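# Assemble the two printed pepper mill parts

## Task

Join the two 3D-printed pieces so they match the completed pepper mill shown on the stand. The assembled mill must finish upright: if it topples or is left leaning, the task fails. Knocking anything over, or moving anything out of the work area, also fails it.

## Robot and tools

Robot: a two-wheeled base (no sideways motion) carrying a lifting column with a head (two cameras) and two six-joint arms, left and right, each ending in a parallel gripper. Shoulder height S = 0.90 m + column_m. Folded, the robot is 0.73 m long, 0.62 m wide, and its front sits 0.40 m ahead of the column.

Frames: the base frame has its origin on the floor under the column, between the drive wheels, with x forward, y to the left and z up, in metres. left_hand and right_hand in results are the finger-meeting points in this frame (fingertips extend 8 mm further). Each hand's z axis runs along the fingers and its y axis across the opening. base_odometry is given relative to where the base started and counts wheel rotation only, so slipping shows up as travel.

move: one action plus optional "cameras" and "blocking".
- "base": a single key. {"translate_m": d} is a relative drive of d metres, forward positive, -3 to 3. {"rotate_rad": d} is a relative turn on the spot, left/counter-clockwise positive, -3.2 to 3.2. Both count from where the base last reported itself.
- "joints": one flat object shared by both arms, keyed by joint name, each value an absolute target. column_m 0 to 0.8 m; head_tilt_rad -0.61 to 1.308 (positive tilts down); left_/right_joint1_rad -2.879 to 2.879; joint2 0 to 3.141; joint3 0 to 3.019; joint4 -1.692 to 1.57; joint5 -1.57 to 1.57 (positive swings the hand to the robot's right); joint6 -2.094 to 2.094 (positive rolls clockwise seen from behind); left_/right_gripper_m 0 (closed) to 0.093 m fingertip gap. Omitted joints keep their last targets.
- "speeds": caps for this action only, translate_m 0.05 to 0.8 m/s, rotate_rad 0.1 to 1 rad/s.
- "min_time_s": 0.1 to 8 s, the shortest duration for this action's arm and gripper motions.
- "blocking": true (default) returns once everything has stopped; false returns within about 0.5 s while motion continues, and a later move overrides only what it names.
- "cameras": list from cam_head_left, cam_head_right, cam_left_wrist, cam_right_wrist, nav_camera, or "all"; [] for none. An empty move just reports state and images.

wait(seconds 0 to 10, cameras) lets time pass; it returns early once earlier moves settle. stop brakes all running motions. zoom_image(camera, region [x0,y0,x1,y1] in pixels, up to 504 by 504) enlarges part of the latest image from that camera. read_manual gives only licence text. finished_scene ends the scene for good; the result must then hold without the robot.

Arm geometry (approximate): with joint1 at -1.57 (left) or 1.57 (right) and joints 5, 6 at 0, each arm lies in a forward-facing vertical plane 0.23 m beside the column. With a = j2 - 0.35, b = 1.05 + j2 - j3, c = b - j4, the hand sits about 0.12 + 0.39 sin a + 0.38 cos b + 0.25 cos c ahead and S + 0.39 cos a - 0.38 sin b - 0.25 sin c high. Example: j2, j3, j4 = 0.92, 0.78, 0.14 gives roughly 0.60 m ahead, 0.25 m below S. Real hands may sag up to 7 cm (14 cm loaded); trust the reported hand positions. Targets within about 0.03 rad (0.08 for joints 2, 3) of the current reading may not move at all yet read done. Approach contacts in steps of about 0.05 rad. Light loads are best carried with fingers pointing well downward.

Gripper: fingers 7 cm long, tips 1.5 cm wide. A reading staying 0.003 m or more above the target means something is held. Hard parts gripped firmly read a little narrower than their size. Release by commanding a gap well above the reading. Wrist cameras look along the fingers, tilted 0.62 rad toward the hand's +x; closed fingertips sit at image centre.

Result lines: "move" is done or the worst status. base_status and joint_status per motion: done, moving, off_target, stopped, contact_stop, time_out, not_followed, limit_stop_at_motor_heat. An unrequested contact_stop or time_out cancels the remaining move/wait/finished_scene calls in that reply, as does a refused call. "joint command not followed" means a safety check blocked the arm (too near the other arm or body); back each moved joint off by 0.05 rad or more. on_its_own lists things the robot did unprompted. base_tilt is in degrees; turned_by_wheels vs turned_by_imu disagreeing by over about 4% and 0.05 rad means a slip or collision. motor_effort is wheel effort in percent. MOTOR HOT warns near overheating; at 100 °C the arm drops for 30-60 s.

Column: lowering stops with contact_stop when a hand or its load touches down; it then needs raising 0.2 m before it will descend again. If the shoulders or column touched something, move 0.05 m the opposite way.

Avoid: arms hitting or squeezing each other (can end the scene); fast swings with outstretched or loaded arms (overshoot, tipping); pushing arms into things they cannot pass (overheating; ease it by resending the current joint readings as targets); dropping parts or letting them fall far; releasing moving parts; striking the stand or the finished mill; driving the base into furniture (after a stall, back off 0.05 m first). Keep arms still while column_m is under 0.3.

Each tool is called after "Emit:" by a JSON object that holds its "api" and its "payload", one argument or row to a line.

## Session

Emit:
{"api": "move", "payload": {
  "cameras": ["all"]
}}

Scene clock: 0.00 s.
Joint torques (N m): no reading
Heat: left arm: hottest wrist yaw 29 °C; right arm: hottest shoulder 28 °C.
base_odometry: x=+0.000 y=+0.000 heading=+0.000
turned_by_wheels: +0.000
turned_by_imu: +0.000
base_tilt: forward=+0.0 right=+0.4
base_status: not commanded
joint_positions: column_m=+0.554 head_tilt_rad=+0.876 left_joint1_rad=-1.575 left_joint2_rad=+0.906 left_joint3_rad=+0.404 left_joint4_rad=-0.978 left_joint5_rad=-0.009 left_joint6_rad=+0.094 left_gripper_m=+0.09396 right_joint1_rad=+1.559 right_joint2_rad=+0.858 right_joint3_rad=+0.389 right_joint4_rad=-0.980 right_joint5_rad=-0.011 right_joint6_rad=-0.035 right_gripper_m=+0.09396
joint_status: not commanded
wheel_motors_off: 0
motor_effort: left_wheel=+4 right_wheel=+3
left_hand: x=+0.1338 y=+0.2252 z=+1.2576 quat_wxyz=(+0.460, -0.046, -0.887, +0.019) (m; base frame)
right_hand: x=+0.1353 y=-0.2259 z=+1.2612 quat_wxyz=(+0.446, +0.008, -0.895, -0.009) (m; base frame)
pictures: cam_head_left, cam_head_right, cam_left_wrist, cam_right_wrist, nav_camera

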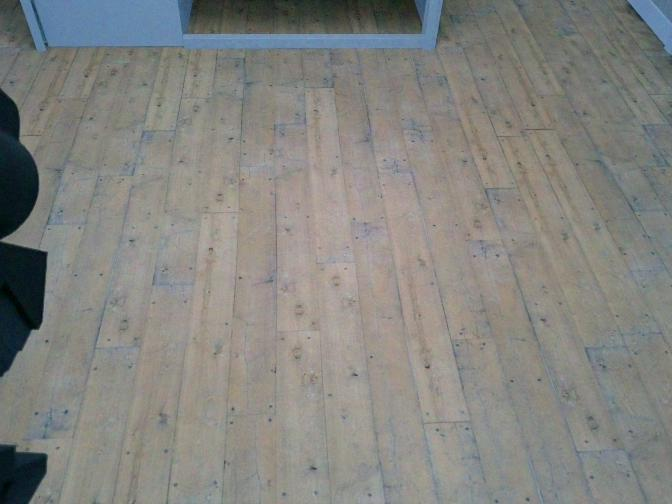

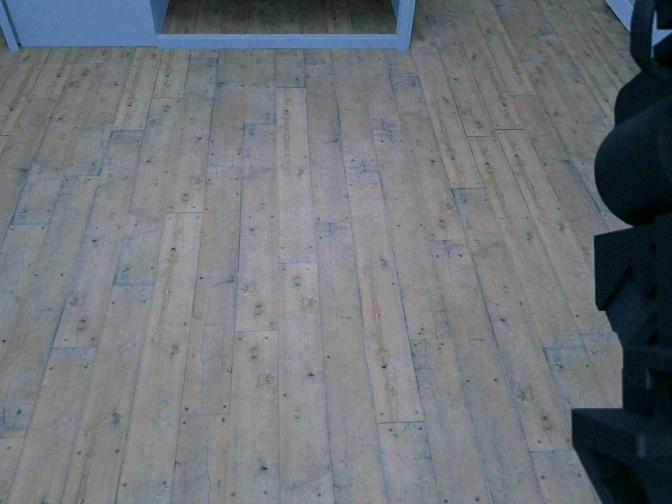

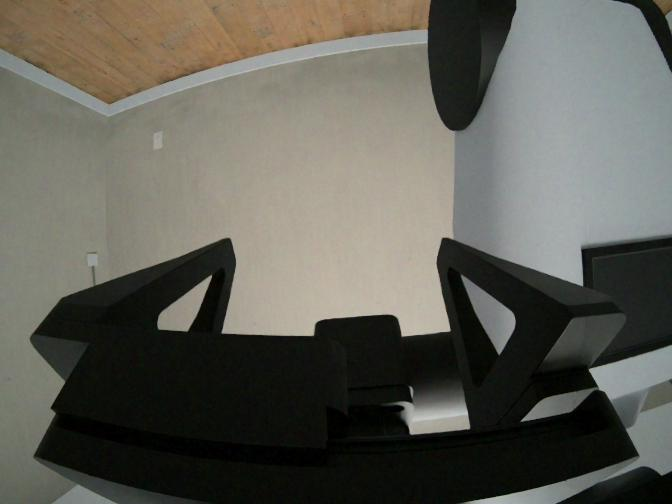

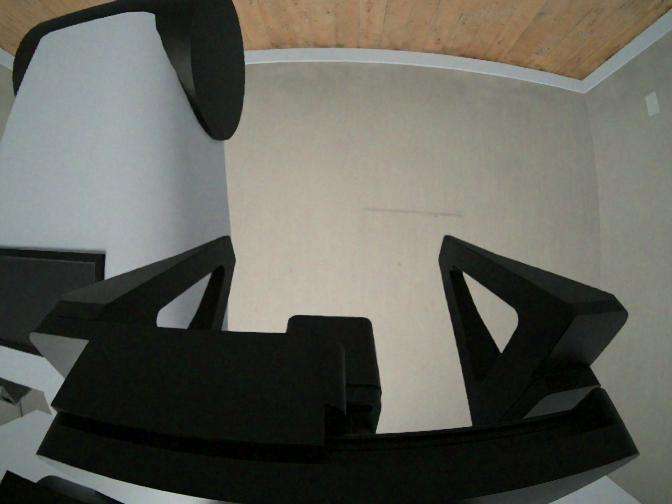

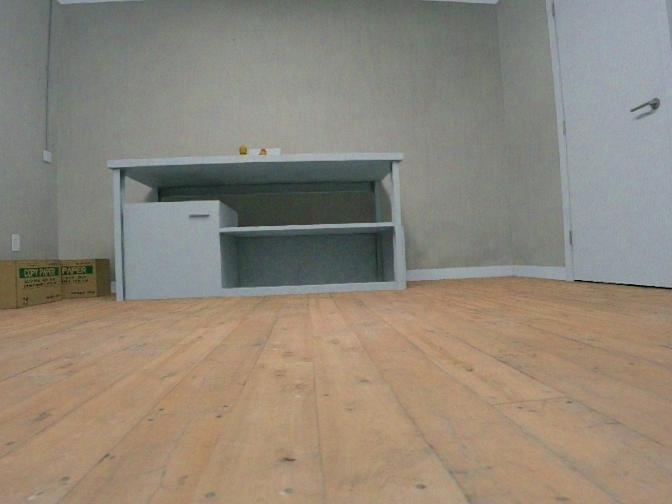

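Emit:
{"api": "move", "payload": {
  "joints": {"head_tilt_rad": 0.35},
  "cameras": ["cam_head_left","cam_head_right"]
}}

Emit:
{"api": "zoom_image", "payload": {
  "camera": "cam_head_left",
  "region": [100, 60, 500, 360]
}}

Scene clock: 4.50 s.
Joint torques (N m): left_arm=[0.62 -6.01 -1.14 -0.76 0.04 0.05] | right_arm=[-0.73 -6.36 -0.59 -1.51 -0.01 -0.05]
Heat: left arm: hottest wrist yaw 29 °C; right arm: hottest shoulder 28 °C.
move: done
base_odometry: x=+0.000 y=+0.000 heading=+0.000
turned_by_wheels: +0.000
turned_by_imu: +0.001
base_tilt: forward=+0.1 right=+0.3
base_status: not commanded
joint_positions: column_m=+0.554 head_tilt_rad=+0.369 left_joint1_rad=-1.575 left_joint2_rad=+0.906 left_joint3_rad=+0.404 left_joint4_rad=-0.978 left_joint5_rad=-0.009 left_joint6_rad=+0.094 left_gripper_m=+0.09396 right_joint1_rad=+1.559 right_joint2_rad=+0.858 right_joint3_rad=+0.389 right_joint4_rad=-0.980 right_joint5_rad=-0.011 right_joint6_rad=-0.035 right_gripper_m=+0.09396
joint_status: all done
wheel_motors_off: 0
motor_effort: left_wheel=+4(6) right_wheel=+2(3)
left_hand: x=+0.1338 y=+0.2252 z=+1.2576 quat_wxyz=(+0.460, -0.046, -0.887, +0.019) (m; base frame)
right_hand: x=+0.1353 y=-0.2259 z=+1.2612 quat_wxyz=(+0.446, +0.008, -0.895, -0.009) (m; base frame)
pictures: cam_head_left, cam_head_right
camera_calibration:
cam_head_left: T_world_to_cam=[[-0.030391, -0.999437, 0.0142151, 0.0388815], [-0.302679, -0.00435189, -0.953083, 1.48614], [0.952608, -0.0332677, -0.302376, 0.335323], [0, 0, 0, 1]] pos_world=[0.131574, 0.0564826, 1.51726]
cam_head_right: T_world_to_cam=[[-0.0313065, -0.999432, 0.0124349, -0.0781858], [-0.300612, -0.00244997, -0.953743, 1.48674], [0.953233, -0.0335965, -0.300365, 0.332319], [0, 0, 0, 1]] pos_world=[0.127708, -0.0633342, 1.51876]

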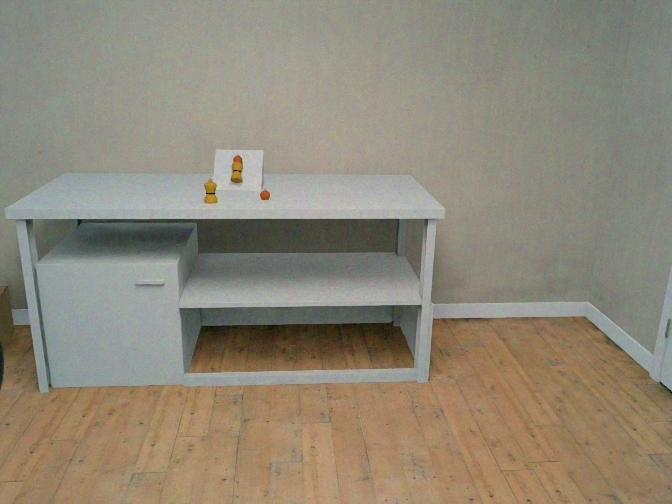

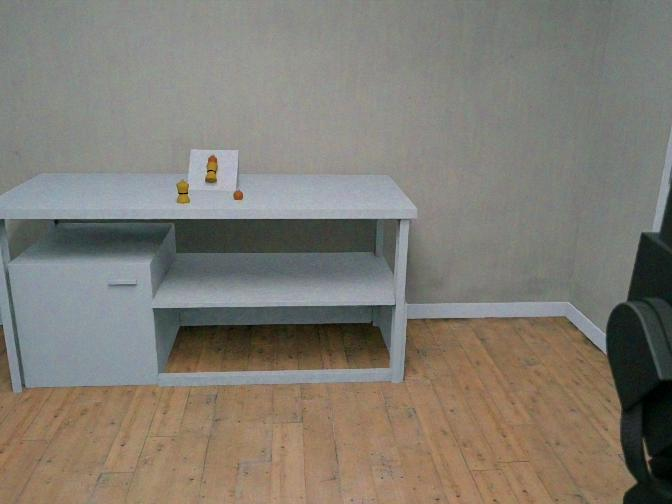

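Scaled by 1.260 from the camera's 672x504 image, which has a finer 960x720 frame.

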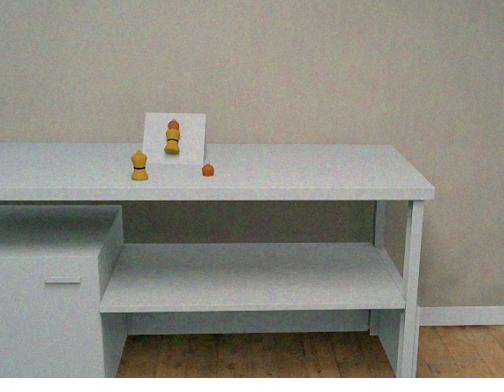

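Emit:
{"api": "move", "payload": {
  "base": {"rotate_rad": 0.208}
}}

Emit:
{"api": "move", "payload": {
  "base": {"translate_m": 1.84}
}}

Emit:
{"api": "move", "payload": {
  "base": {"rotate_rad": -0.174},
  "joints": {"head_tilt_rad": 0.55},
  "cameras": ["cam_head_left","cam_head_right","nav_camera"]
}}

Emit:
{"api": "zoom_image", "payload": {
  "camera": "cam_head_left",
  "region": [200, 100, 450, 290]
}}

Scene clock: 25.83 s.
Joint torques (N m): left_arm=[0.56 -6.07 -1.14 -0.76 0.04 0.05] | right_arm=[-0.73 -6.36 -0.59 -1.51 0 -0.05]
Heat: left arm: hottest wrist yaw 28 °C; right arm: hottest shoulder 28 °C.
move: done
base_odometry: x=+0.000 y=+0.000 heading=+0.207
turned_by_wheels: +0.207
turned_by_imu: +0.209
base_tilt: forward=+0.1 right=+0.2
base_status: done
joint_positions: column_m=+0.554 head_tilt_rad=+0.369 left_joint1_rad=-1.575 left_joint2_rad=+0.906 left_joint3_rad=+0.404 left_joint4_rad=-0.978 left_joint5_rad=-0.009 left_joint6_rad=+0.094 left_gripper_m=+0.09396 right_joint1_rad=+1.559 right_joint2_rad=+0.858 right_joint3_rad=+0.389 right_joint4_rad=-0.980 right_joint5_rad=-0.011 right_joint6_rad=-0.035 right_gripper_m=+0.09396
joint_status: not commanded
wheel_motors_off: 0
motor_effort: left_wheel=-5(42) right_wheel=+5(33)
left_hand: x=+0.1338 y=+0.2252 z=+1.2576 quat_wxyz=(+0.460, -0.046, -0.887, +0.019) (m; base frame)
right_hand: x=+0.1353 y=-0.2259 z=+1.2612 quat_wxyz=(+0.446, +0.008, -0.895, -0.009) (m; base frame)
pictures: none

Scene clock: 30.13 s.
Joint torques (N m): left_arm=[0.56 -6.18 -1.07 -0.79 0.04 0.05] | right_arm=[-0.73 -6.36 -0.57 -1.5 0 -0.05]
Heat: left arm: hottest wrist yaw 28 °C; right arm: hottest shoulder 28 °C.
move: done
base_odometry: x=+1.801 y=+0.378 heading=+0.207
turned_by_wheels: +0.000
turned_by_imu: +0.007
base_tilt: forward=+0.0 right=+0.4
base_status: done
joint_positions: column_m=+0.554 head_tilt_rad=+0.369 left_joint1_rad=-1.575 left_joint2_rad=+0.906 left_joint3_rad=+0.403 left_joint4_rad=-0.978 left_joint5_rad=-0.009 left_joint6_rad=+0.094 left_gripper_m=+0.09396 right_joint1_rad=+1.559 right_joint2_rad=+0.857 right_joint3_rad=+0.389 right_joint4_rad=-0.980 right_joint5_rad=-0.011 right_joint6_rad=-0.035 right_gripper_m=+0.09396
joint_status: not commanded
wheel_motors_off: 0
motor_effort: left_wheel=+0(44) right_wheel=+0(46)
left_hand: x=+0.1334 y=+0.2252 z=+1.2577 quat_wxyz=(+0.460, -0.046, -0.886, +0.019) (m; base frame)
right_hand: x=+0.1354 y=-0.2259 z=+1.2612 quat_wxyz=(+0.446, +0.008, -0.895, -0.009) (m; base frame)
pictures: none

Scene clock: 31.40 s.
Joint torques (N m): left_arm=[0.62 -6.07 -1.09 -0.76 0.05 0.05] | right_arm=[-0.73 -6.36 -0.59 -1.51 -0.01 -0.05]
Heat: left arm: hottest wrist yaw 28 °C; right arm: hottest shoulder 28 °C.
move: done
base_odometry: x=+1.801 y=+0.378 heading=+0.035
turned_by_wheels: -0.173
turned_by_imu: -0.173
base_tilt: forward=+0.0 right=+0.2
base_status: done
joint_positions: column_m=+0.554 head_tilt_rad=+0.554 left_joint1_rad=-1.575 left_joint2_rad=+0.906 left_joint3_rad=+0.403 left_joint4_rad=-0.978 left_joint5_rad=-0.009 left_joint6_rad=+0.094 left_gripper_m=+0.09396 right_joint1_rad=+1.559 right_joint2_rad=+0.857 right_joint3_rad=+0.389 right_joint4_rad=-0.980 right_joint5_rad=-0.011 right_joint6_rad=-0.035 right_gripper_m=+0.09396
joint_status: all done
wheel_motors_off: 0
motor_effort: left_wheel=+1(33) right_wheel=-1(45)
left_hand: x=+0.1334 y=+0.2252 z=+1.2577 quat_wxyz=(+0.460, -0.046, -0.886, +0.019) (m; base frame)
right_hand: x=+0.1354 y=-0.2259 z=+1.2612 quat_wxyz=(+0.446, +0.008, -0.895, -0.009) (m; base frame)
pictures: cam_head_left, cam_head_right, nav_camera
camera_calibration:
cam_head_left: T_world_to_cam=[[-0.0272666, -0.999437, 0.0195488, 0.0305114], [-0.472427, -0.00435055, -0.881359, 1.38419], [0.880948, -0.033267, -0.472042, 0.600185], [0, 0, 0, 1]] pos_world=[0.126029, 0.0564826, 1.50269]
cam_head_right: T_world_to_cam=[[-0.0284932, -0.999433, 0.0179669, -0.0868446], [-0.470516, -0.00244862, -0.882388, 1.3854], [0.881931, -0.0335958, -0.47018, 0.597359], [0, 0, 0, 1]] pos_world=[0.122552, -0.0633342, 1.50489]

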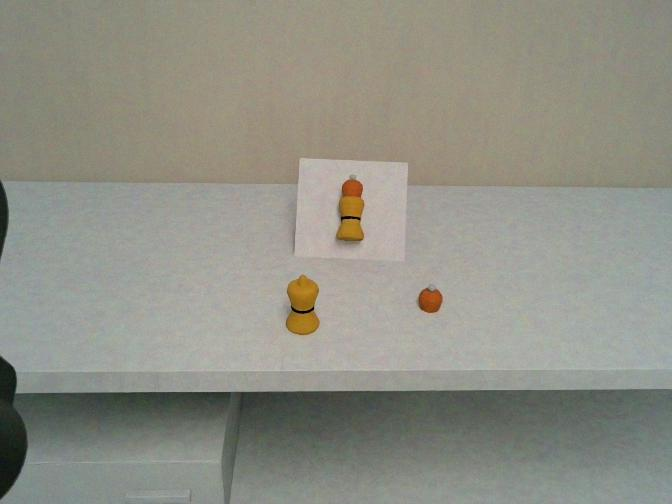

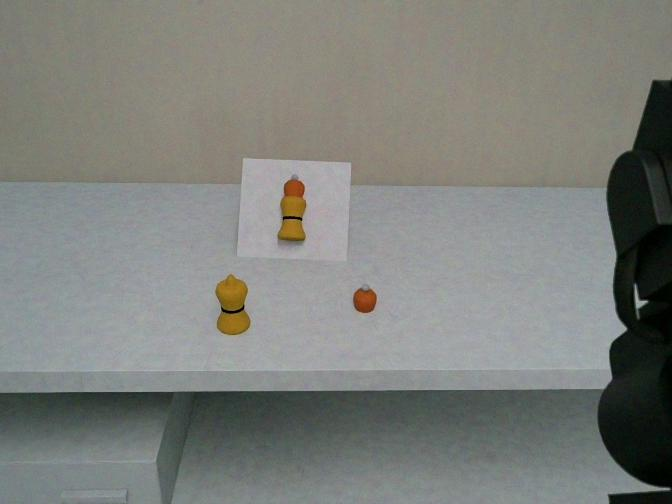

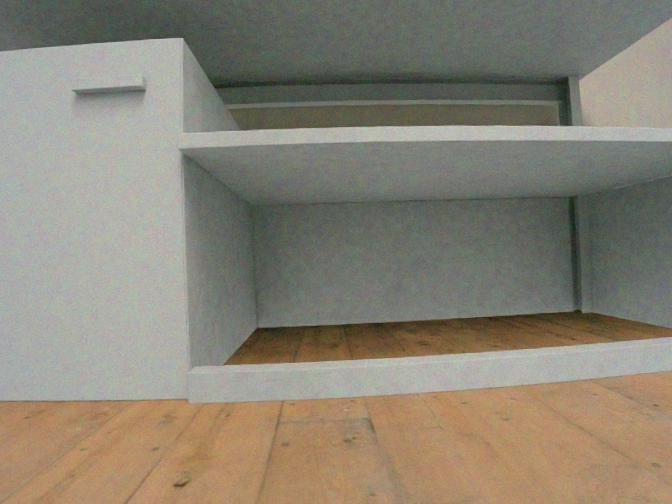

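Scaled by 2.016 from the camera's 672x504 image, which has a finer 960x720 frame.

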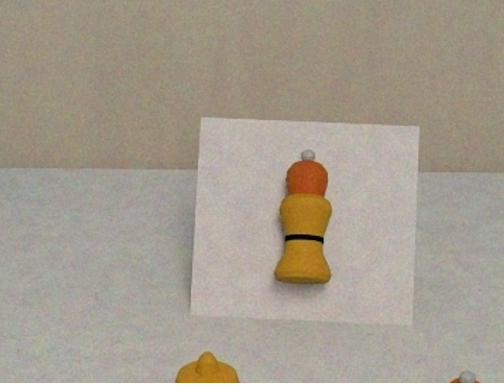

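Emit:
{"api": "move", "payload": {
  "base": {"translate_m": 0.38},
  "joints": {"column_m": 0.65, "head_tilt_rad": 0.85}
}}

Emit:
{"api": "move", "payload": {
  "base": {"rotate_rad": 0.107},
  "joints": {"right_joint1_rad": 1.57, "right_joint2_rad": 1.6, "right_joint3_rad": 1.61, "right_joint4_rad": -0.53, "right_joint5_rad": 0, "right_joint6_rad": 0},
  "min_time_s": 3,
  "cameras": ["cam_head_left","cam_head_right","cam_right_wrist"]
}}

Scene clock: 77.23 s.
Joint torques (N m): left_arm=[0.56 -6.01 -1.2 -0.77 0.05 0.05] | right_arm=[-0.73 -6.36 -0.75 -1.5 -0.01 -0.05]
Heat: left arm: hottest waist 27 °C; right arm: hottest shoulder 29 °C.
move: done
base_odometry: x=+2.181 y=+0.391 heading=+0.034
turned_by_wheels: +0.000
turned_by_imu: +0.002
base_tilt: forward=-0.1 right=+0.4
base_status: done
joint_positions: column_m=+0.650 head_tilt_rad=+0.852 left_joint1_rad=-1.575 left_joint2_rad=+0.906 left_joint3_rad=+0.406 left_joint4_rad=-0.978 left_joint5_rad=-0.009 left_joint6_rad=+0.094 left_gripper_m=+0.09396 right_joint1_rad=+1.559 right_joint2_rad=+0.857 right_joint3_rad=+0.391 right_joint4_rad=-0.980 right_joint5_rad=-0.011 right_joint6_rad=-0.035 right_gripper_m=+0.09396
joint_status: all done
wheel_motors_off: 0
motor_effort: left_wheel=-2(43) right_wheel=+1(43)
left_hand: x=+0.1346 y=+0.2252 z=+1.3532 quat_wxyz=(+0.459, -0.046, -0.887, +0.019) (m; base frame)
right_hand: x=+0.1364 y=-0.2260 z=+1.3568 quat_wxyz=(+0.445, +0.008, -0.895, -0.009) (m; base frame)
pictures: none

Scene clock: 80.53 s.
Joint torques (N m): left_arm=[0.62 -6.01 -1.26 -0.76 0.06 0.05] | right_arm=[0.26 -16.44 8.06 0.91 0.1 0.11]
Heat: left arm: hottest waist 27 °C; right arm: hottest shoulder 29 °C.
move: done
base_odometry: x=+2.181 y=+0.391 heading=+0.139
turned_by_wheels: +0.105
turned_by_imu: +0.107
base_tilt: forward=-0.1 right=+0.3
base_status: done
joint_positions: column_m=+0.650 head_tilt_rad=+0.852 left_joint1_rad=-1.575 left_joint2_rad=+0.906 left_joint3_rad=+0.406 left_joint4_rad=-0.978 left_joint5_rad=-0.010 left_joint6_rad=+0.094 left_gripper_m=+0.09396 right_joint1_rad=+1.559 right_joint2_rad=+1.574 right_joint3_rad=+1.581 right_joint4_rad=-0.543 right_joint5_rad=-0.003 right_joint6_rad=-0.015 right_gripper_m=+0.09396
joint_status: all done
wheel_motors_off: 0
motor_effort: left_wheel=-1(44) right_wheel=+1(32)
left_hand: x=+0.1346 y=+0.2253 z=+1.3532 quat_wxyz=(+0.459, -0.046, -0.887, +0.019) (m; base frame)
right_hand: x=+0.6762 y=-0.2333 z=+1.1041 quat_wxyz=(+0.006, +0.004, -1.000, +0.004) (m; base frame)
pictures: cam_head_left, cam_head_right, cam_right_wrist
camera_calibration:
cam_head_left: T_world_to_cam=[[-0.0203215, -0.999437, 0.0266943, 0.0165996], [-0.71043, -0.00435169, -0.703755, 1.19007], [0.703475, -0.0332658, -0.709941, 1.04352], [0, 0, 0, 1]] pos_world=[0.111704, 0.0564826, 1.57791]
cam_head_right: T_world_to_cam=[[-0.0219587, -0.999433, 0.0255424, -0.101287], [-0.708906, -0.00244976, -0.705299, 1.19226], [0.704961, -0.0335946, -0.70845, 1.04108], [0, 0, 0, 1]] pos_world=[0.109057, -0.0633342, 1.58104]
cam_right_wrist: T_world_to_cam=[[-0.0107634, -0.99989, 0.0102532, -0.237305], [-0.791715, 0.014785, 0.610712, -0.135723], [-0.610796, -0.00154427, -0.791786, 1.41441], [0, 0, 0, 1]] pos_world=[0.753909, -0.233088, 1.20523]

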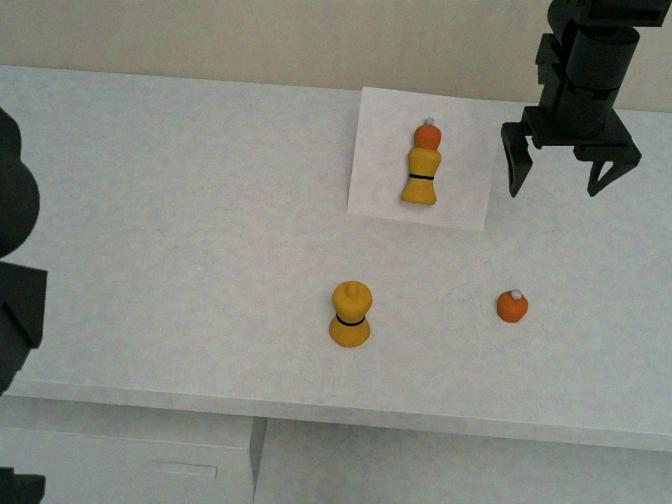

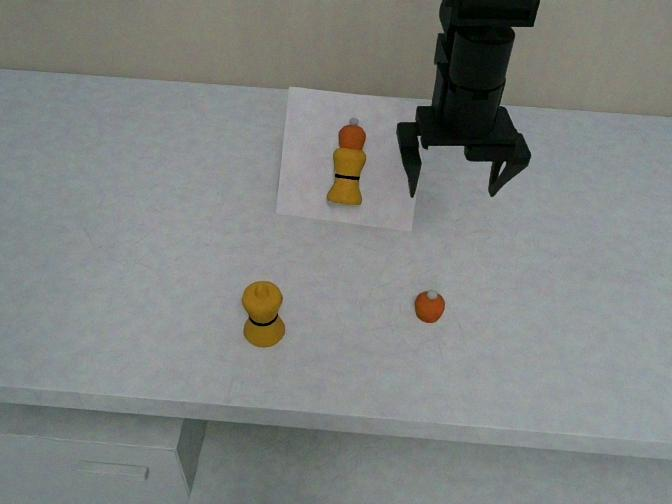

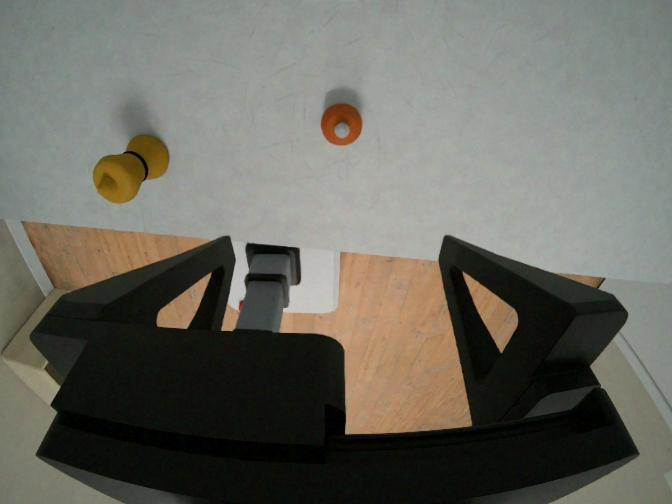

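Emit:
{"api": "move", "payload": {
  "joints": {"column_m": 0.5},
  "cameras": ["cam_head_left","cam_right_wrist"]
}}

Emit:
{"api": "zoom_image", "payload": {
  "camera": "cam_right_wrist",
  "region": [200, 60, 480, 280]
}}

Emit:
{"api": "zoom_image", "payload": {
  "camera": "cam_head_left",
  "region": [300, 170, 620, 410]
}}

Scene clock: 91.57 s.
Joint torques (N m): left_arm=[0.56 -6.07 -1.26 -0.76 0.06 0.05] | right_arm=[0.21 -16.97 7.91 0.92 0.09 0.11]
Heat: left arm: hottest waist 27 °C; right arm: hottest shoulder 31 °C.
move: done
base_odometry: x=+2.181 y=+0.391 heading=+0.139
turned_by_wheels: +0.000
turned_by_imu: +0.001
base_tilt: forward=-0.1 right=+0.2
base_status: not commanded
joint_positions: column_m=+0.500 head_tilt_rad=+0.852 left_joint1_rad=-1.575 left_joint2_rad=+0.906 left_joint3_rad=+0.406 left_joint4_rad=-0.978 left_joint5_rad=-0.010 left_joint6_rad=+0.094 left_gripper_m=+0.09396 right_joint1_rad=+1.559 right_joint2_rad=+1.578 right_joint3_rad=+1.582 right_joint4_rad=-0.543 right_joint5_rad=-0.002 right_joint6_rad=-0.015 right_gripper_m=+0.09396
joint_status: all done
wheel_motors_off: 0
motor_effort: left_wheel=-3(4) right_wheel=+3(4)
left_hand: x=+0.1346 y=+0.2253 z=+1.2034 quat_wxyz=(+0.459, -0.046, -0.887, +0.019) (m; base frame)
right_hand: x=+0.6750 y=-0.2333 z=+0.9520 quat_wxyz=(+0.008, +0.004, -1.000, +0.004) (m; base frame)
pictures: cam_head_left, cam_right_wrist
camera_calibration:
cam_head_left: T_world_to_cam=[[-0.0203215, -0.999437, 0.0266943, 0.0205984], [-0.71043, -0.00435169, -0.703755, 1.08464], [0.703475, -0.0332658, -0.709941, 0.937173], [0, 0, 0, 1]] pos_world=[0.111704, 0.0564826, 1.42811]
cam_right_wrist: T_world_to_cam=[[-0.0107118, -0.999886, 0.0106458, -0.236202], [-0.789831, 0.0149895, 0.613141, -0.0472669], [-0.613231, -0.00184055, -0.789902, 1.29312], [0, 0, 0, 1]] pos_world=[0.753117, -0.233087, 1.05293]

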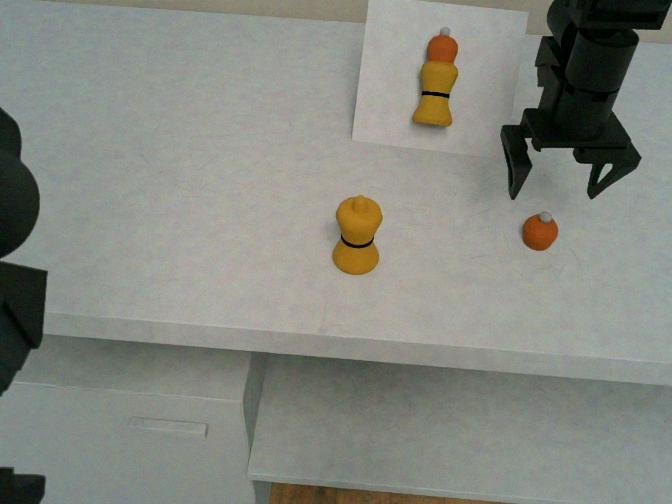

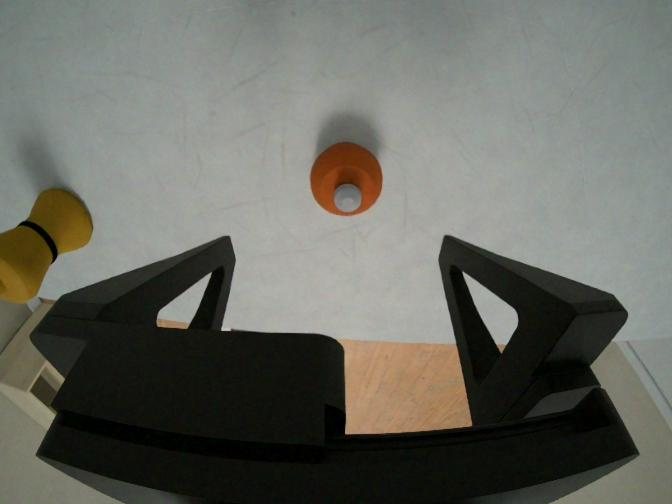

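Scaled by 1.800 from the camera's 672x504 image, which has a finer 960x720 frame.

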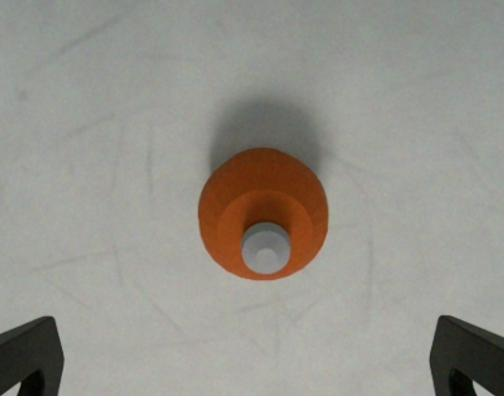

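Scaled by 1.575 from the camera's 672x504 image, which has a finer 960x720 frame.

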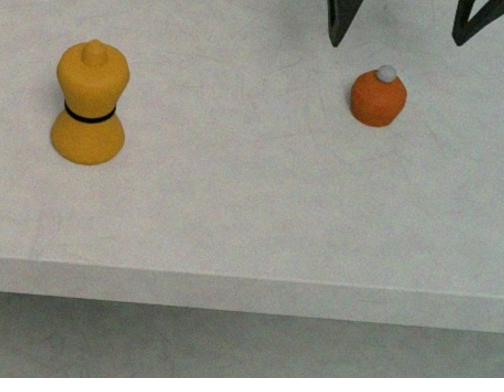

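Emit:
{"api": "move", "payload": {
  "joints": {"column_m": 0.445, "right_gripper_m": 0.075},
  "cameras": ["cam_head_left","cam_head_right","cam_right_wrist"]
}}

Emit:
{"api": "zoom_image", "payload": {
  "camera": "cam_head_right",
  "region": [380, 100, 580, 250]
}}

Scene clock: 102.33 s.
Joint torques (N m): left_arm=[0.62 -6.01 -1.26 -0.77 0.06 0.05] | right_arm=[0.26 -16.62 7.9 0.91 0.09 0.11]
Heat: left arm: hottest waist 27 °C; right arm: hottest shoulder 33 °C.
move: done
base_odometry: x=+2.181 y=+0.391 heading=+0.139
turned_by_wheels: +0.000
turned_by_imu: +0.001
base_tilt: forward=+0.0 right=+0.1
base_status: not commanded
joint_positions: column_m=+0.445 head_tilt_rad=+0.852 left_joint1_rad=-1.575 left_joint2_rad=+0.906 left_joint3_rad=+0.406 left_joint4_rad=-0.978 left_joint5_rad=-0.010 left_joint6_rad=+0.094 left_gripper_m=+0.09396 right_joint1_rad=+1.559 right_joint2_rad=+1.579 right_joint3_rad=+1.582 right_joint4_rad=-0.543 right_joint5_rad=-0.002 right_joint6_rad=-0.015 right_gripper_m=+0.07507
joint_status: all done
wheel_motors_off: 0
motor_effort: left_wheel=-4(5) right_wheel=+4(5)
left_hand: x=+0.1346 y=+0.2253 z=+1.1484 quat_wxyz=(+0.459, -0.046, -0.887, +0.019) (m; base frame)
right_hand: x=+0.6748 y=-0.2333 z=+0.8968 quat_wxyz=(+0.008, +0.004, -1.000, +0.004) (m; base frame)
pictures: cam_head_left, cam_head_right, cam_right_wrist
camera_calibration:
cam_head_left: T_world_to_cam=[[-0.0203215, -0.999437, 0.0266943, 0.0220666], [-0.71043, -0.00435169, -0.703755, 1.04594], [0.703475, -0.0332658, -0.709941, 0.898126], [0, 0, 0, 1]] pos_world=[0.111704, 0.0564826, 1.37311]
cam_head_right: T_world_to_cam=[[-0.0219587, -0.999433, 0.0255424, -0.0960535], [-0.708906, -0.00244976, -0.705299, 1.04775], [0.704961, -0.0335946, -0.70845, 0.89592], [0, 0, 0, 1]] pos_world=[0.109057, -0.0633342, 1.37614]
cam_right_wrist: T_world_to_cam=[[-0.0107682, -0.999886, 0.0105696, -0.235499], [-0.78961, 0.014988, 0.613426, -0.0140308], [-0.613515, -0.00174036, -0.789681, 1.24941], [0, 0, 0, 1]] pos_world=[0.752918, -0.233087, 0.997733]

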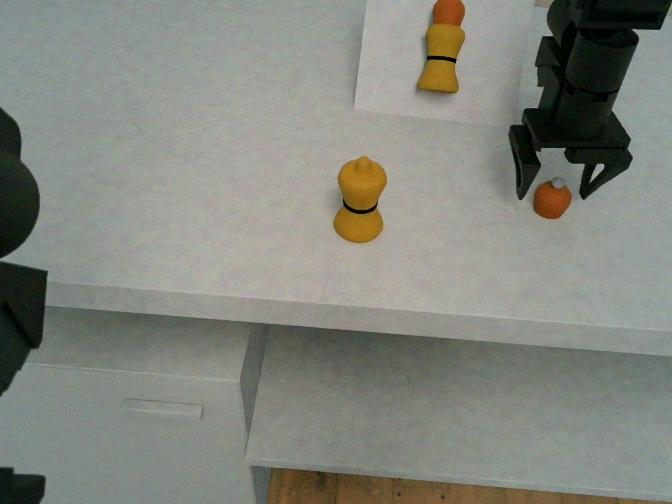

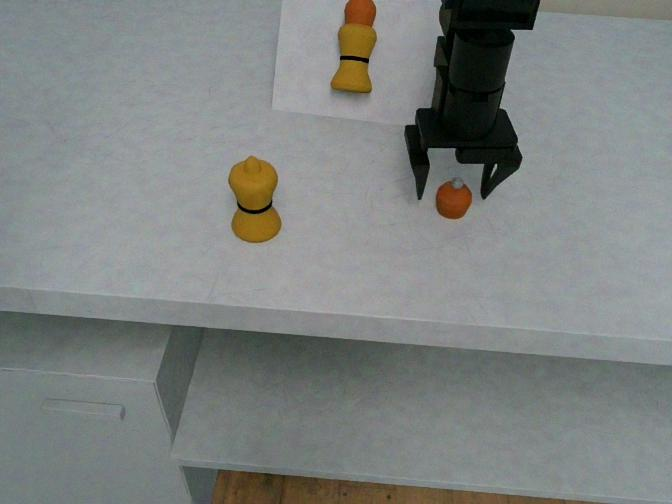

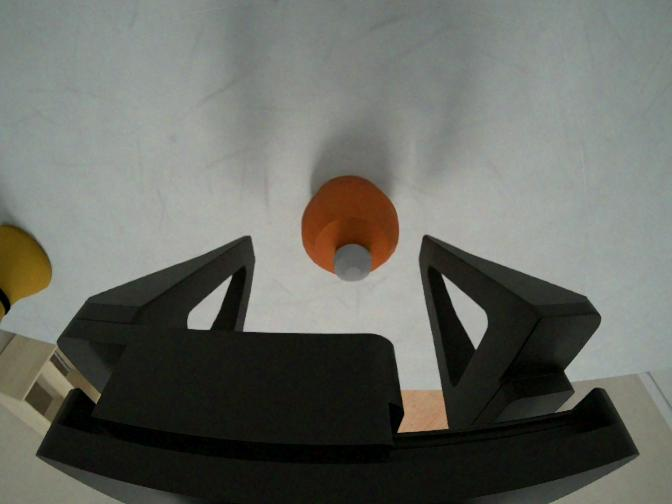

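Scaled by 2.520 from the camera's 672x504 image, which has a finer 960x720 frame.

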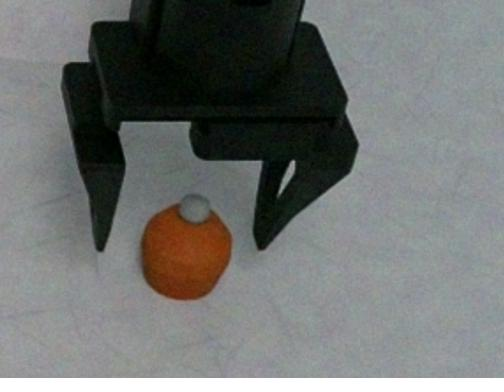

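Emit:
{"api": "move", "payload": {
  "joints": {"column_m": 0.437}
}}

Emit:
{"api": "move", "payload": {
  "joints": {"right_gripper_m": 0.036},
  "min_time_s": 2.5,
  "cameras": ["cam_head_right","cam_right_wrist"]
}}

Emit:
{"api": "zoom_image", "payload": {
  "camera": "cam_head_right",
  "region": [380, 100, 580, 250]
}}

Scene clock: 117.47 s.
Joint torques (N m): left_arm=[0.56 -6.01 -1.26 -0.77 0.06 0.05] | right_arm=[0.21 -17.03 7.94 0.92 0.09 0.11]
Heat: left arm: hottest waist 27 °C; right arm: hottest shoulder 35 °C.
move: done
base_odometry: x=+2.181 y=+0.391 heading=+0.139
turned_by_wheels: +0.000
turned_by_imu: +0.001
base_tilt: forward=+0.1 right=+0.3
base_status: not commanded
joint_positions: column_m=+0.437 head_tilt_rad=+0.852 left_joint1_rad=-1.575 left_joint2_rad=+0.906 left_joint3_rad=+0.406 left_joint4_rad=-0.978 left_joint5_rad=-0.010 left_joint6_rad=+0.094 left_gripper_m=+0.09396 right_joint1_rad=+1.559 right_joint2_rad=+1.579 right_joint3_rad=+1.582 right_joint4_rad=-0.543 right_joint5_rad=-0.002 right_joint6_rad=-0.015 right_gripper_m=+0.07507
joint_status: all done
wheel_motors_off: 0
motor_effort: left_wheel=-3(4) right_wheel=+4(5)
left_hand: x=+0.1346 y=+0.2253 z=+1.1403 quat_wxyz=(+0.459, -0.046, -0.887, +0.019) (m; base frame)
right_hand: x=+0.6749 y=-0.2333 z=+0.8887 quat_wxyz=(+0.008, +0.004, -1.000, +0.004) (m; base frame)
pictures: none

Scene clock: 120.27 s.
Joint torques (N m): left_arm=[0.56 -6.07 -1.26 -0.79 0.06 0.05] | right_arm=[0.26 -16.91 7.86 0.91 0.09 0.11]
Heat: left arm: hottest waist 27 °C; right arm: hottest shoulder 35 °C.
move: off_target
base_odometry: x=+2.181 y=+0.391 heading=+0.139
turned_by_wheels: +0.000
turned_by_imu: +0.001
base_tilt: forward=+0.0 right=+0.4
base_status: not commanded
joint_positions: column_m=+0.437 head_tilt_rad=+0.852 left_joint1_rad=-1.575 left_joint2_rad=+0.906 left_joint3_rad=+0.406 left_joint4_rad=-0.978 left_joint5_rad=-0.010 left_joint6_rad=+0.094 left_gripper_m=+0.09396 right_joint1_rad=+1.559 right_joint2_rad=+1.579 right_joint3_rad=+1.582 right_joint4_rad=-0.543 right_joint5_rad=-0.002 right_joint6_rad=-0.015 right_gripper_m=+0.04008
joint_status: right_gripper_m off_target (ended at +0.04010, target +0.03600)
wheel_motors_off: 0
motor_effort: left_wheel=-1(5) right_wheel=+4(5)
left_hand: x=+0.1346 y=+0.2253 z=+1.1403 quat_wxyz=(+0.459, -0.046, -0.887, +0.019) (m; base frame)
right_hand: x=+0.6749 y=-0.2333 z=+0.8887 quat_wxyz=(+0.008, +0.004, -1.000, +0.004) (m; base frame)
pictures: cam_head_right, cam_right_wrist
camera_calibration:
cam_head_right: T_world_to_cam=[[-0.0219587, -0.999433, 0.0255424, -0.0958492], [-0.708906, -0.00244976, -0.705299, 1.04211], [0.704961, -0.0335946, -0.70845, 0.890253], [0, 0, 0, 1]] pos_world=[0.109057, -0.0633342, 1.36814]
cam_right_wrist: T_world_to_cam=[[-0.0111281, -0.999882, 0.0105902, -0.235159], [-0.789606, 0.0152849, 0.613424, -0.00885303], [-0.613513, -0.0015358, -0.789683, 1.24304], [0, 0, 0, 1]] pos_world=[0.753017, -0.233087, 0.989533]

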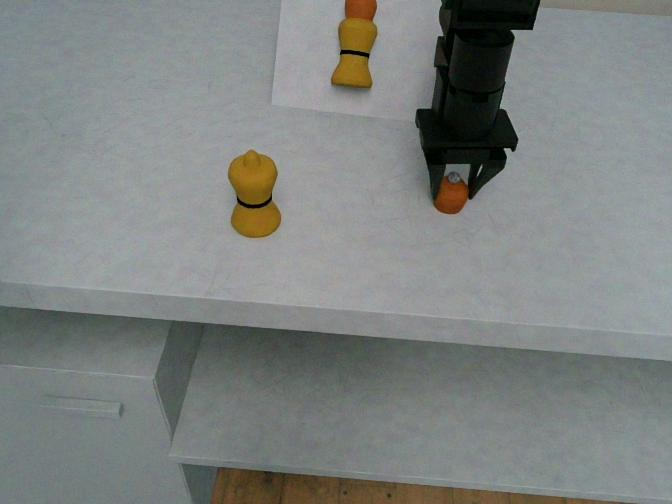

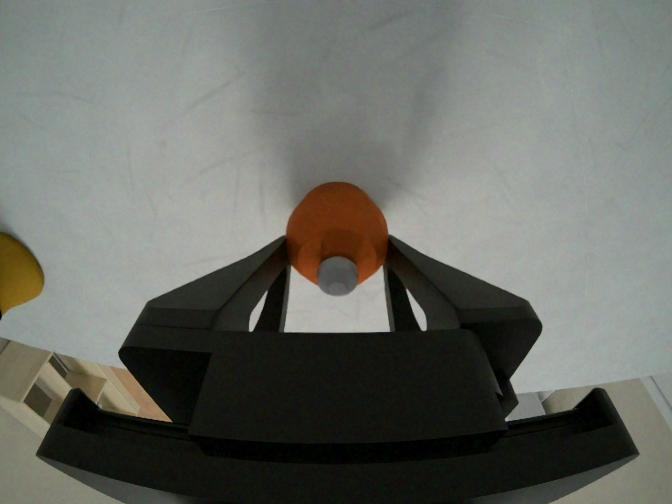

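Scaled by 2.520 from the camera's 672x504 image, which has a finer 960x720 frame.

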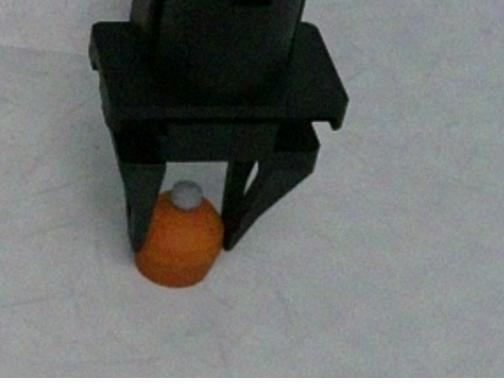

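Emit:
{"api": "move", "payload": {
  "joints": {"column_m": 0.58},
  "cameras": ["cam_head_left","cam_head_right","cam_right_wrist"]
}}

Emit:
{"api": "zoom_image", "payload": {
  "camera": "cam_head_right",
  "region": [380, 100, 580, 250]
}}

Emit:
{"api": "zoom_image", "payload": {
  "camera": "cam_head_right",
  "region": [180, 200, 380, 350]
}}

Scene clock: 129.30 s.
Joint torques (N m): left_arm=[0.62 -6.01 -1.26 -0.77 0.07 0.05] | right_arm=[0.32 -16.62 7.83 0.91 0.08 0.11]
Heat: left arm: hottest waist 27 °C; right arm: hottest shoulder 35 °C.
move: done
base_odometry: x=+2.181 y=+0.391 heading=+0.139
turned_by_wheels: +0.000
turned_by_imu: +0.001
base_tilt: forward=+0.0 right=+0.3
base_status: not commanded
joint_positions: column_m=+0.580 head_tilt_rad=+0.852 left_joint1_rad=-1.575 left_joint2_rad=+0.906 left_joint3_rad=+0.406 left_joint4_rad=-0.978 left_joint5_rad=-0.010 left_joint6_rad=+0.094 left_gripper_m=+0.09396 right_joint1_rad=+1.559 right_joint2_rad=+1.581 right_joint3_rad=+1.582 right_joint4_rad=-0.543 right_joint5_rad=-0.002 right_joint6_rad=-0.015 right_gripper_m=+0.04007
joint_status: all done
wheel_motors_off: 0
motor_effort: left_wheel=-3(5) right_wheel=+4(6)
left_hand: x=+0.1346 y=+0.2253 z=+1.2832 quat_wxyz=(+0.459, -0.046, -0.887, +0.019) (m; base frame)
right_hand: x=+0.6742 y=-0.2333 z=+1.0306 quat_wxyz=(+0.009, +0.004, -1.000, +0.004) (m; base frame)
pictures: cam_head_left, cam_head_right, cam_right_wrist
camera_calibration:
cam_head_left: T_world_to_cam=[[-0.0203199, -0.999437, 0.0266959, 0.0184656], [-0.71043, -0.00435397, -0.703755, 1.1408], [0.703475, -0.0332658, -0.709941, 0.993826], [0, 0, 0, 1]] pos_world=[0.111704, 0.0564826, 1.50791]
cam_head_right: T_world_to_cam=[[-0.0219571, -0.999433, 0.025544, -0.0994992], [-0.708906, -0.00245204, -0.705299, 1.14282], [0.704961, -0.0335946, -0.70845, 0.991419], [0, 0, 0, 1]] pos_world=[0.109057, -0.0633342, 1.51094]
cam_right_wrist: T_world_to_cam=[[-0.0111921, -0.99988, 0.010667, -0.236707], [-0.788684, 0.0153849, 0.614606, -0.098376], [-0.614696, -0.00153422, -0.788762, 1.35458], [0, 0, 0, 1]] pos_world=[0.752421, -0.233087, 1.13143]

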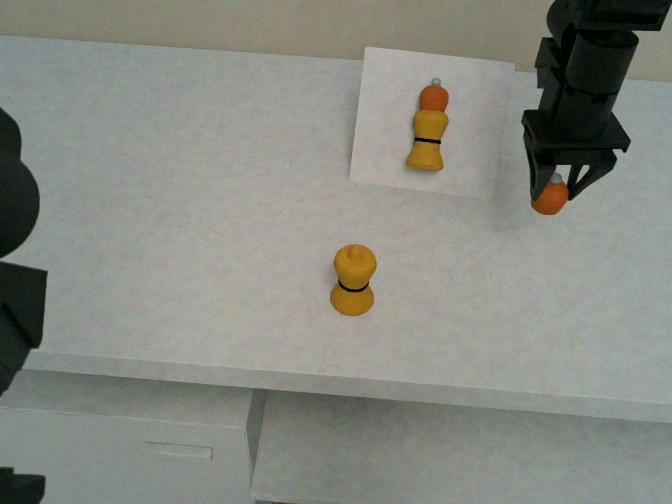

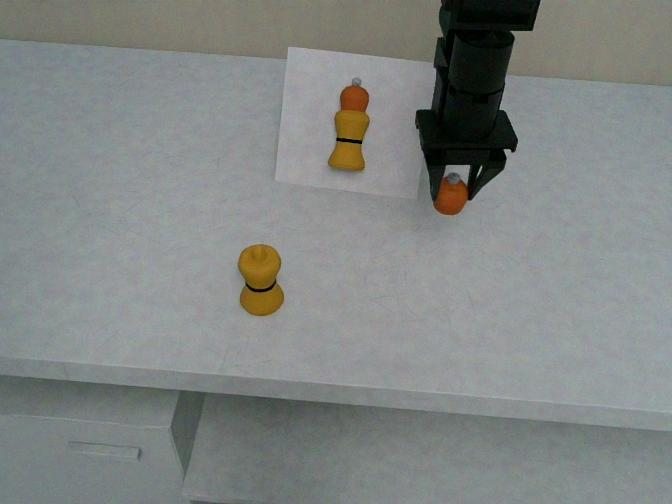

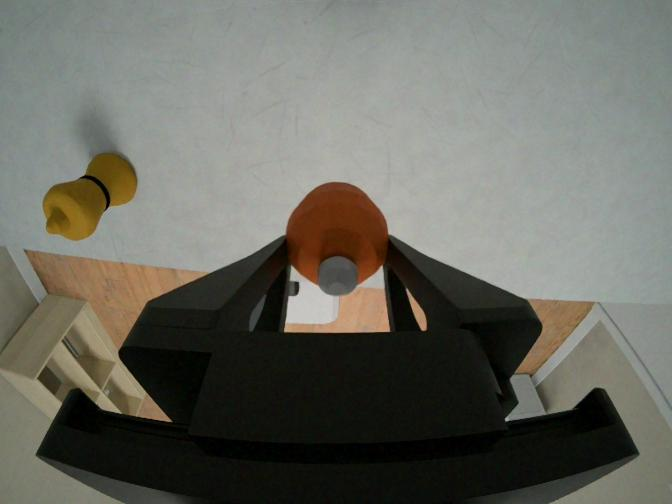

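Scaled by 2.520 from the camera's 672x504 image, which has a finer 960x720 frame.

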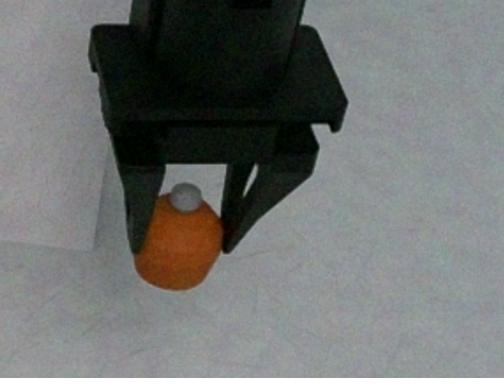

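Scaled by 2.520 from the camera's 672x504 image, which has a finer 960x720 frame.

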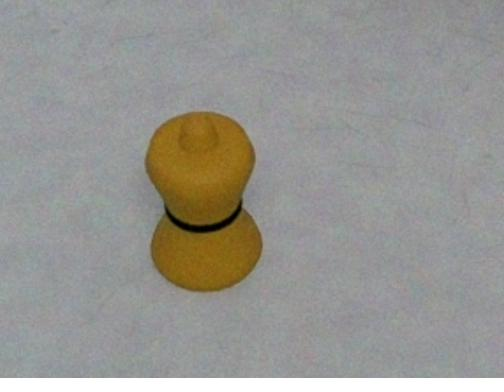

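Emit:
{"api": "zoom_image", "payload": {
  "camera": "cam_head_left",
  "region": [280, 200, 480, 350]
}}

Emit:
{"api": "zoom_image", "payload": {
  "camera": "cam_head_left",
  "region": [470, 100, 670, 250]
}}

Emit:
{"api": "zoom_image", "payload": {
  "camera": "cam_right_wrist",
  "region": [230, 150, 450, 315]
}}

Scaled by 2.520 from the camera's 672x504 image, which has a finer 960x720 frame.

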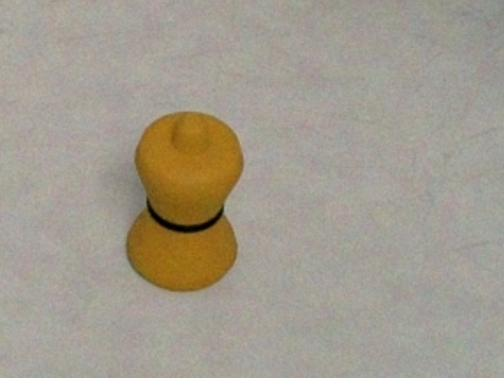

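Scaled by 2.520 from the camera's 672x504 image, which has a finer 960x720 frame.

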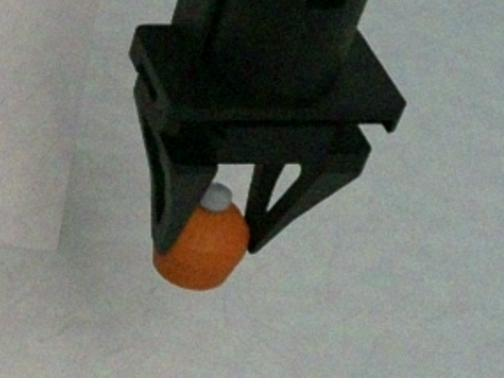

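Scaled by 2.291 from the camera's 672x504 image, which has a finer 960x720 frame.

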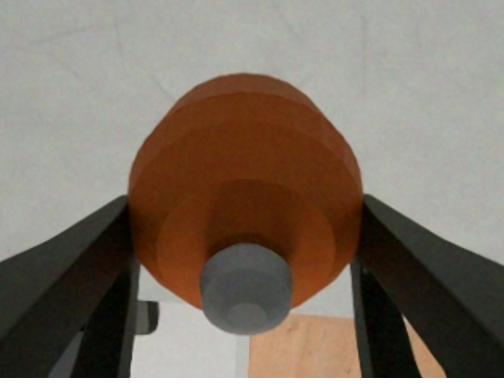

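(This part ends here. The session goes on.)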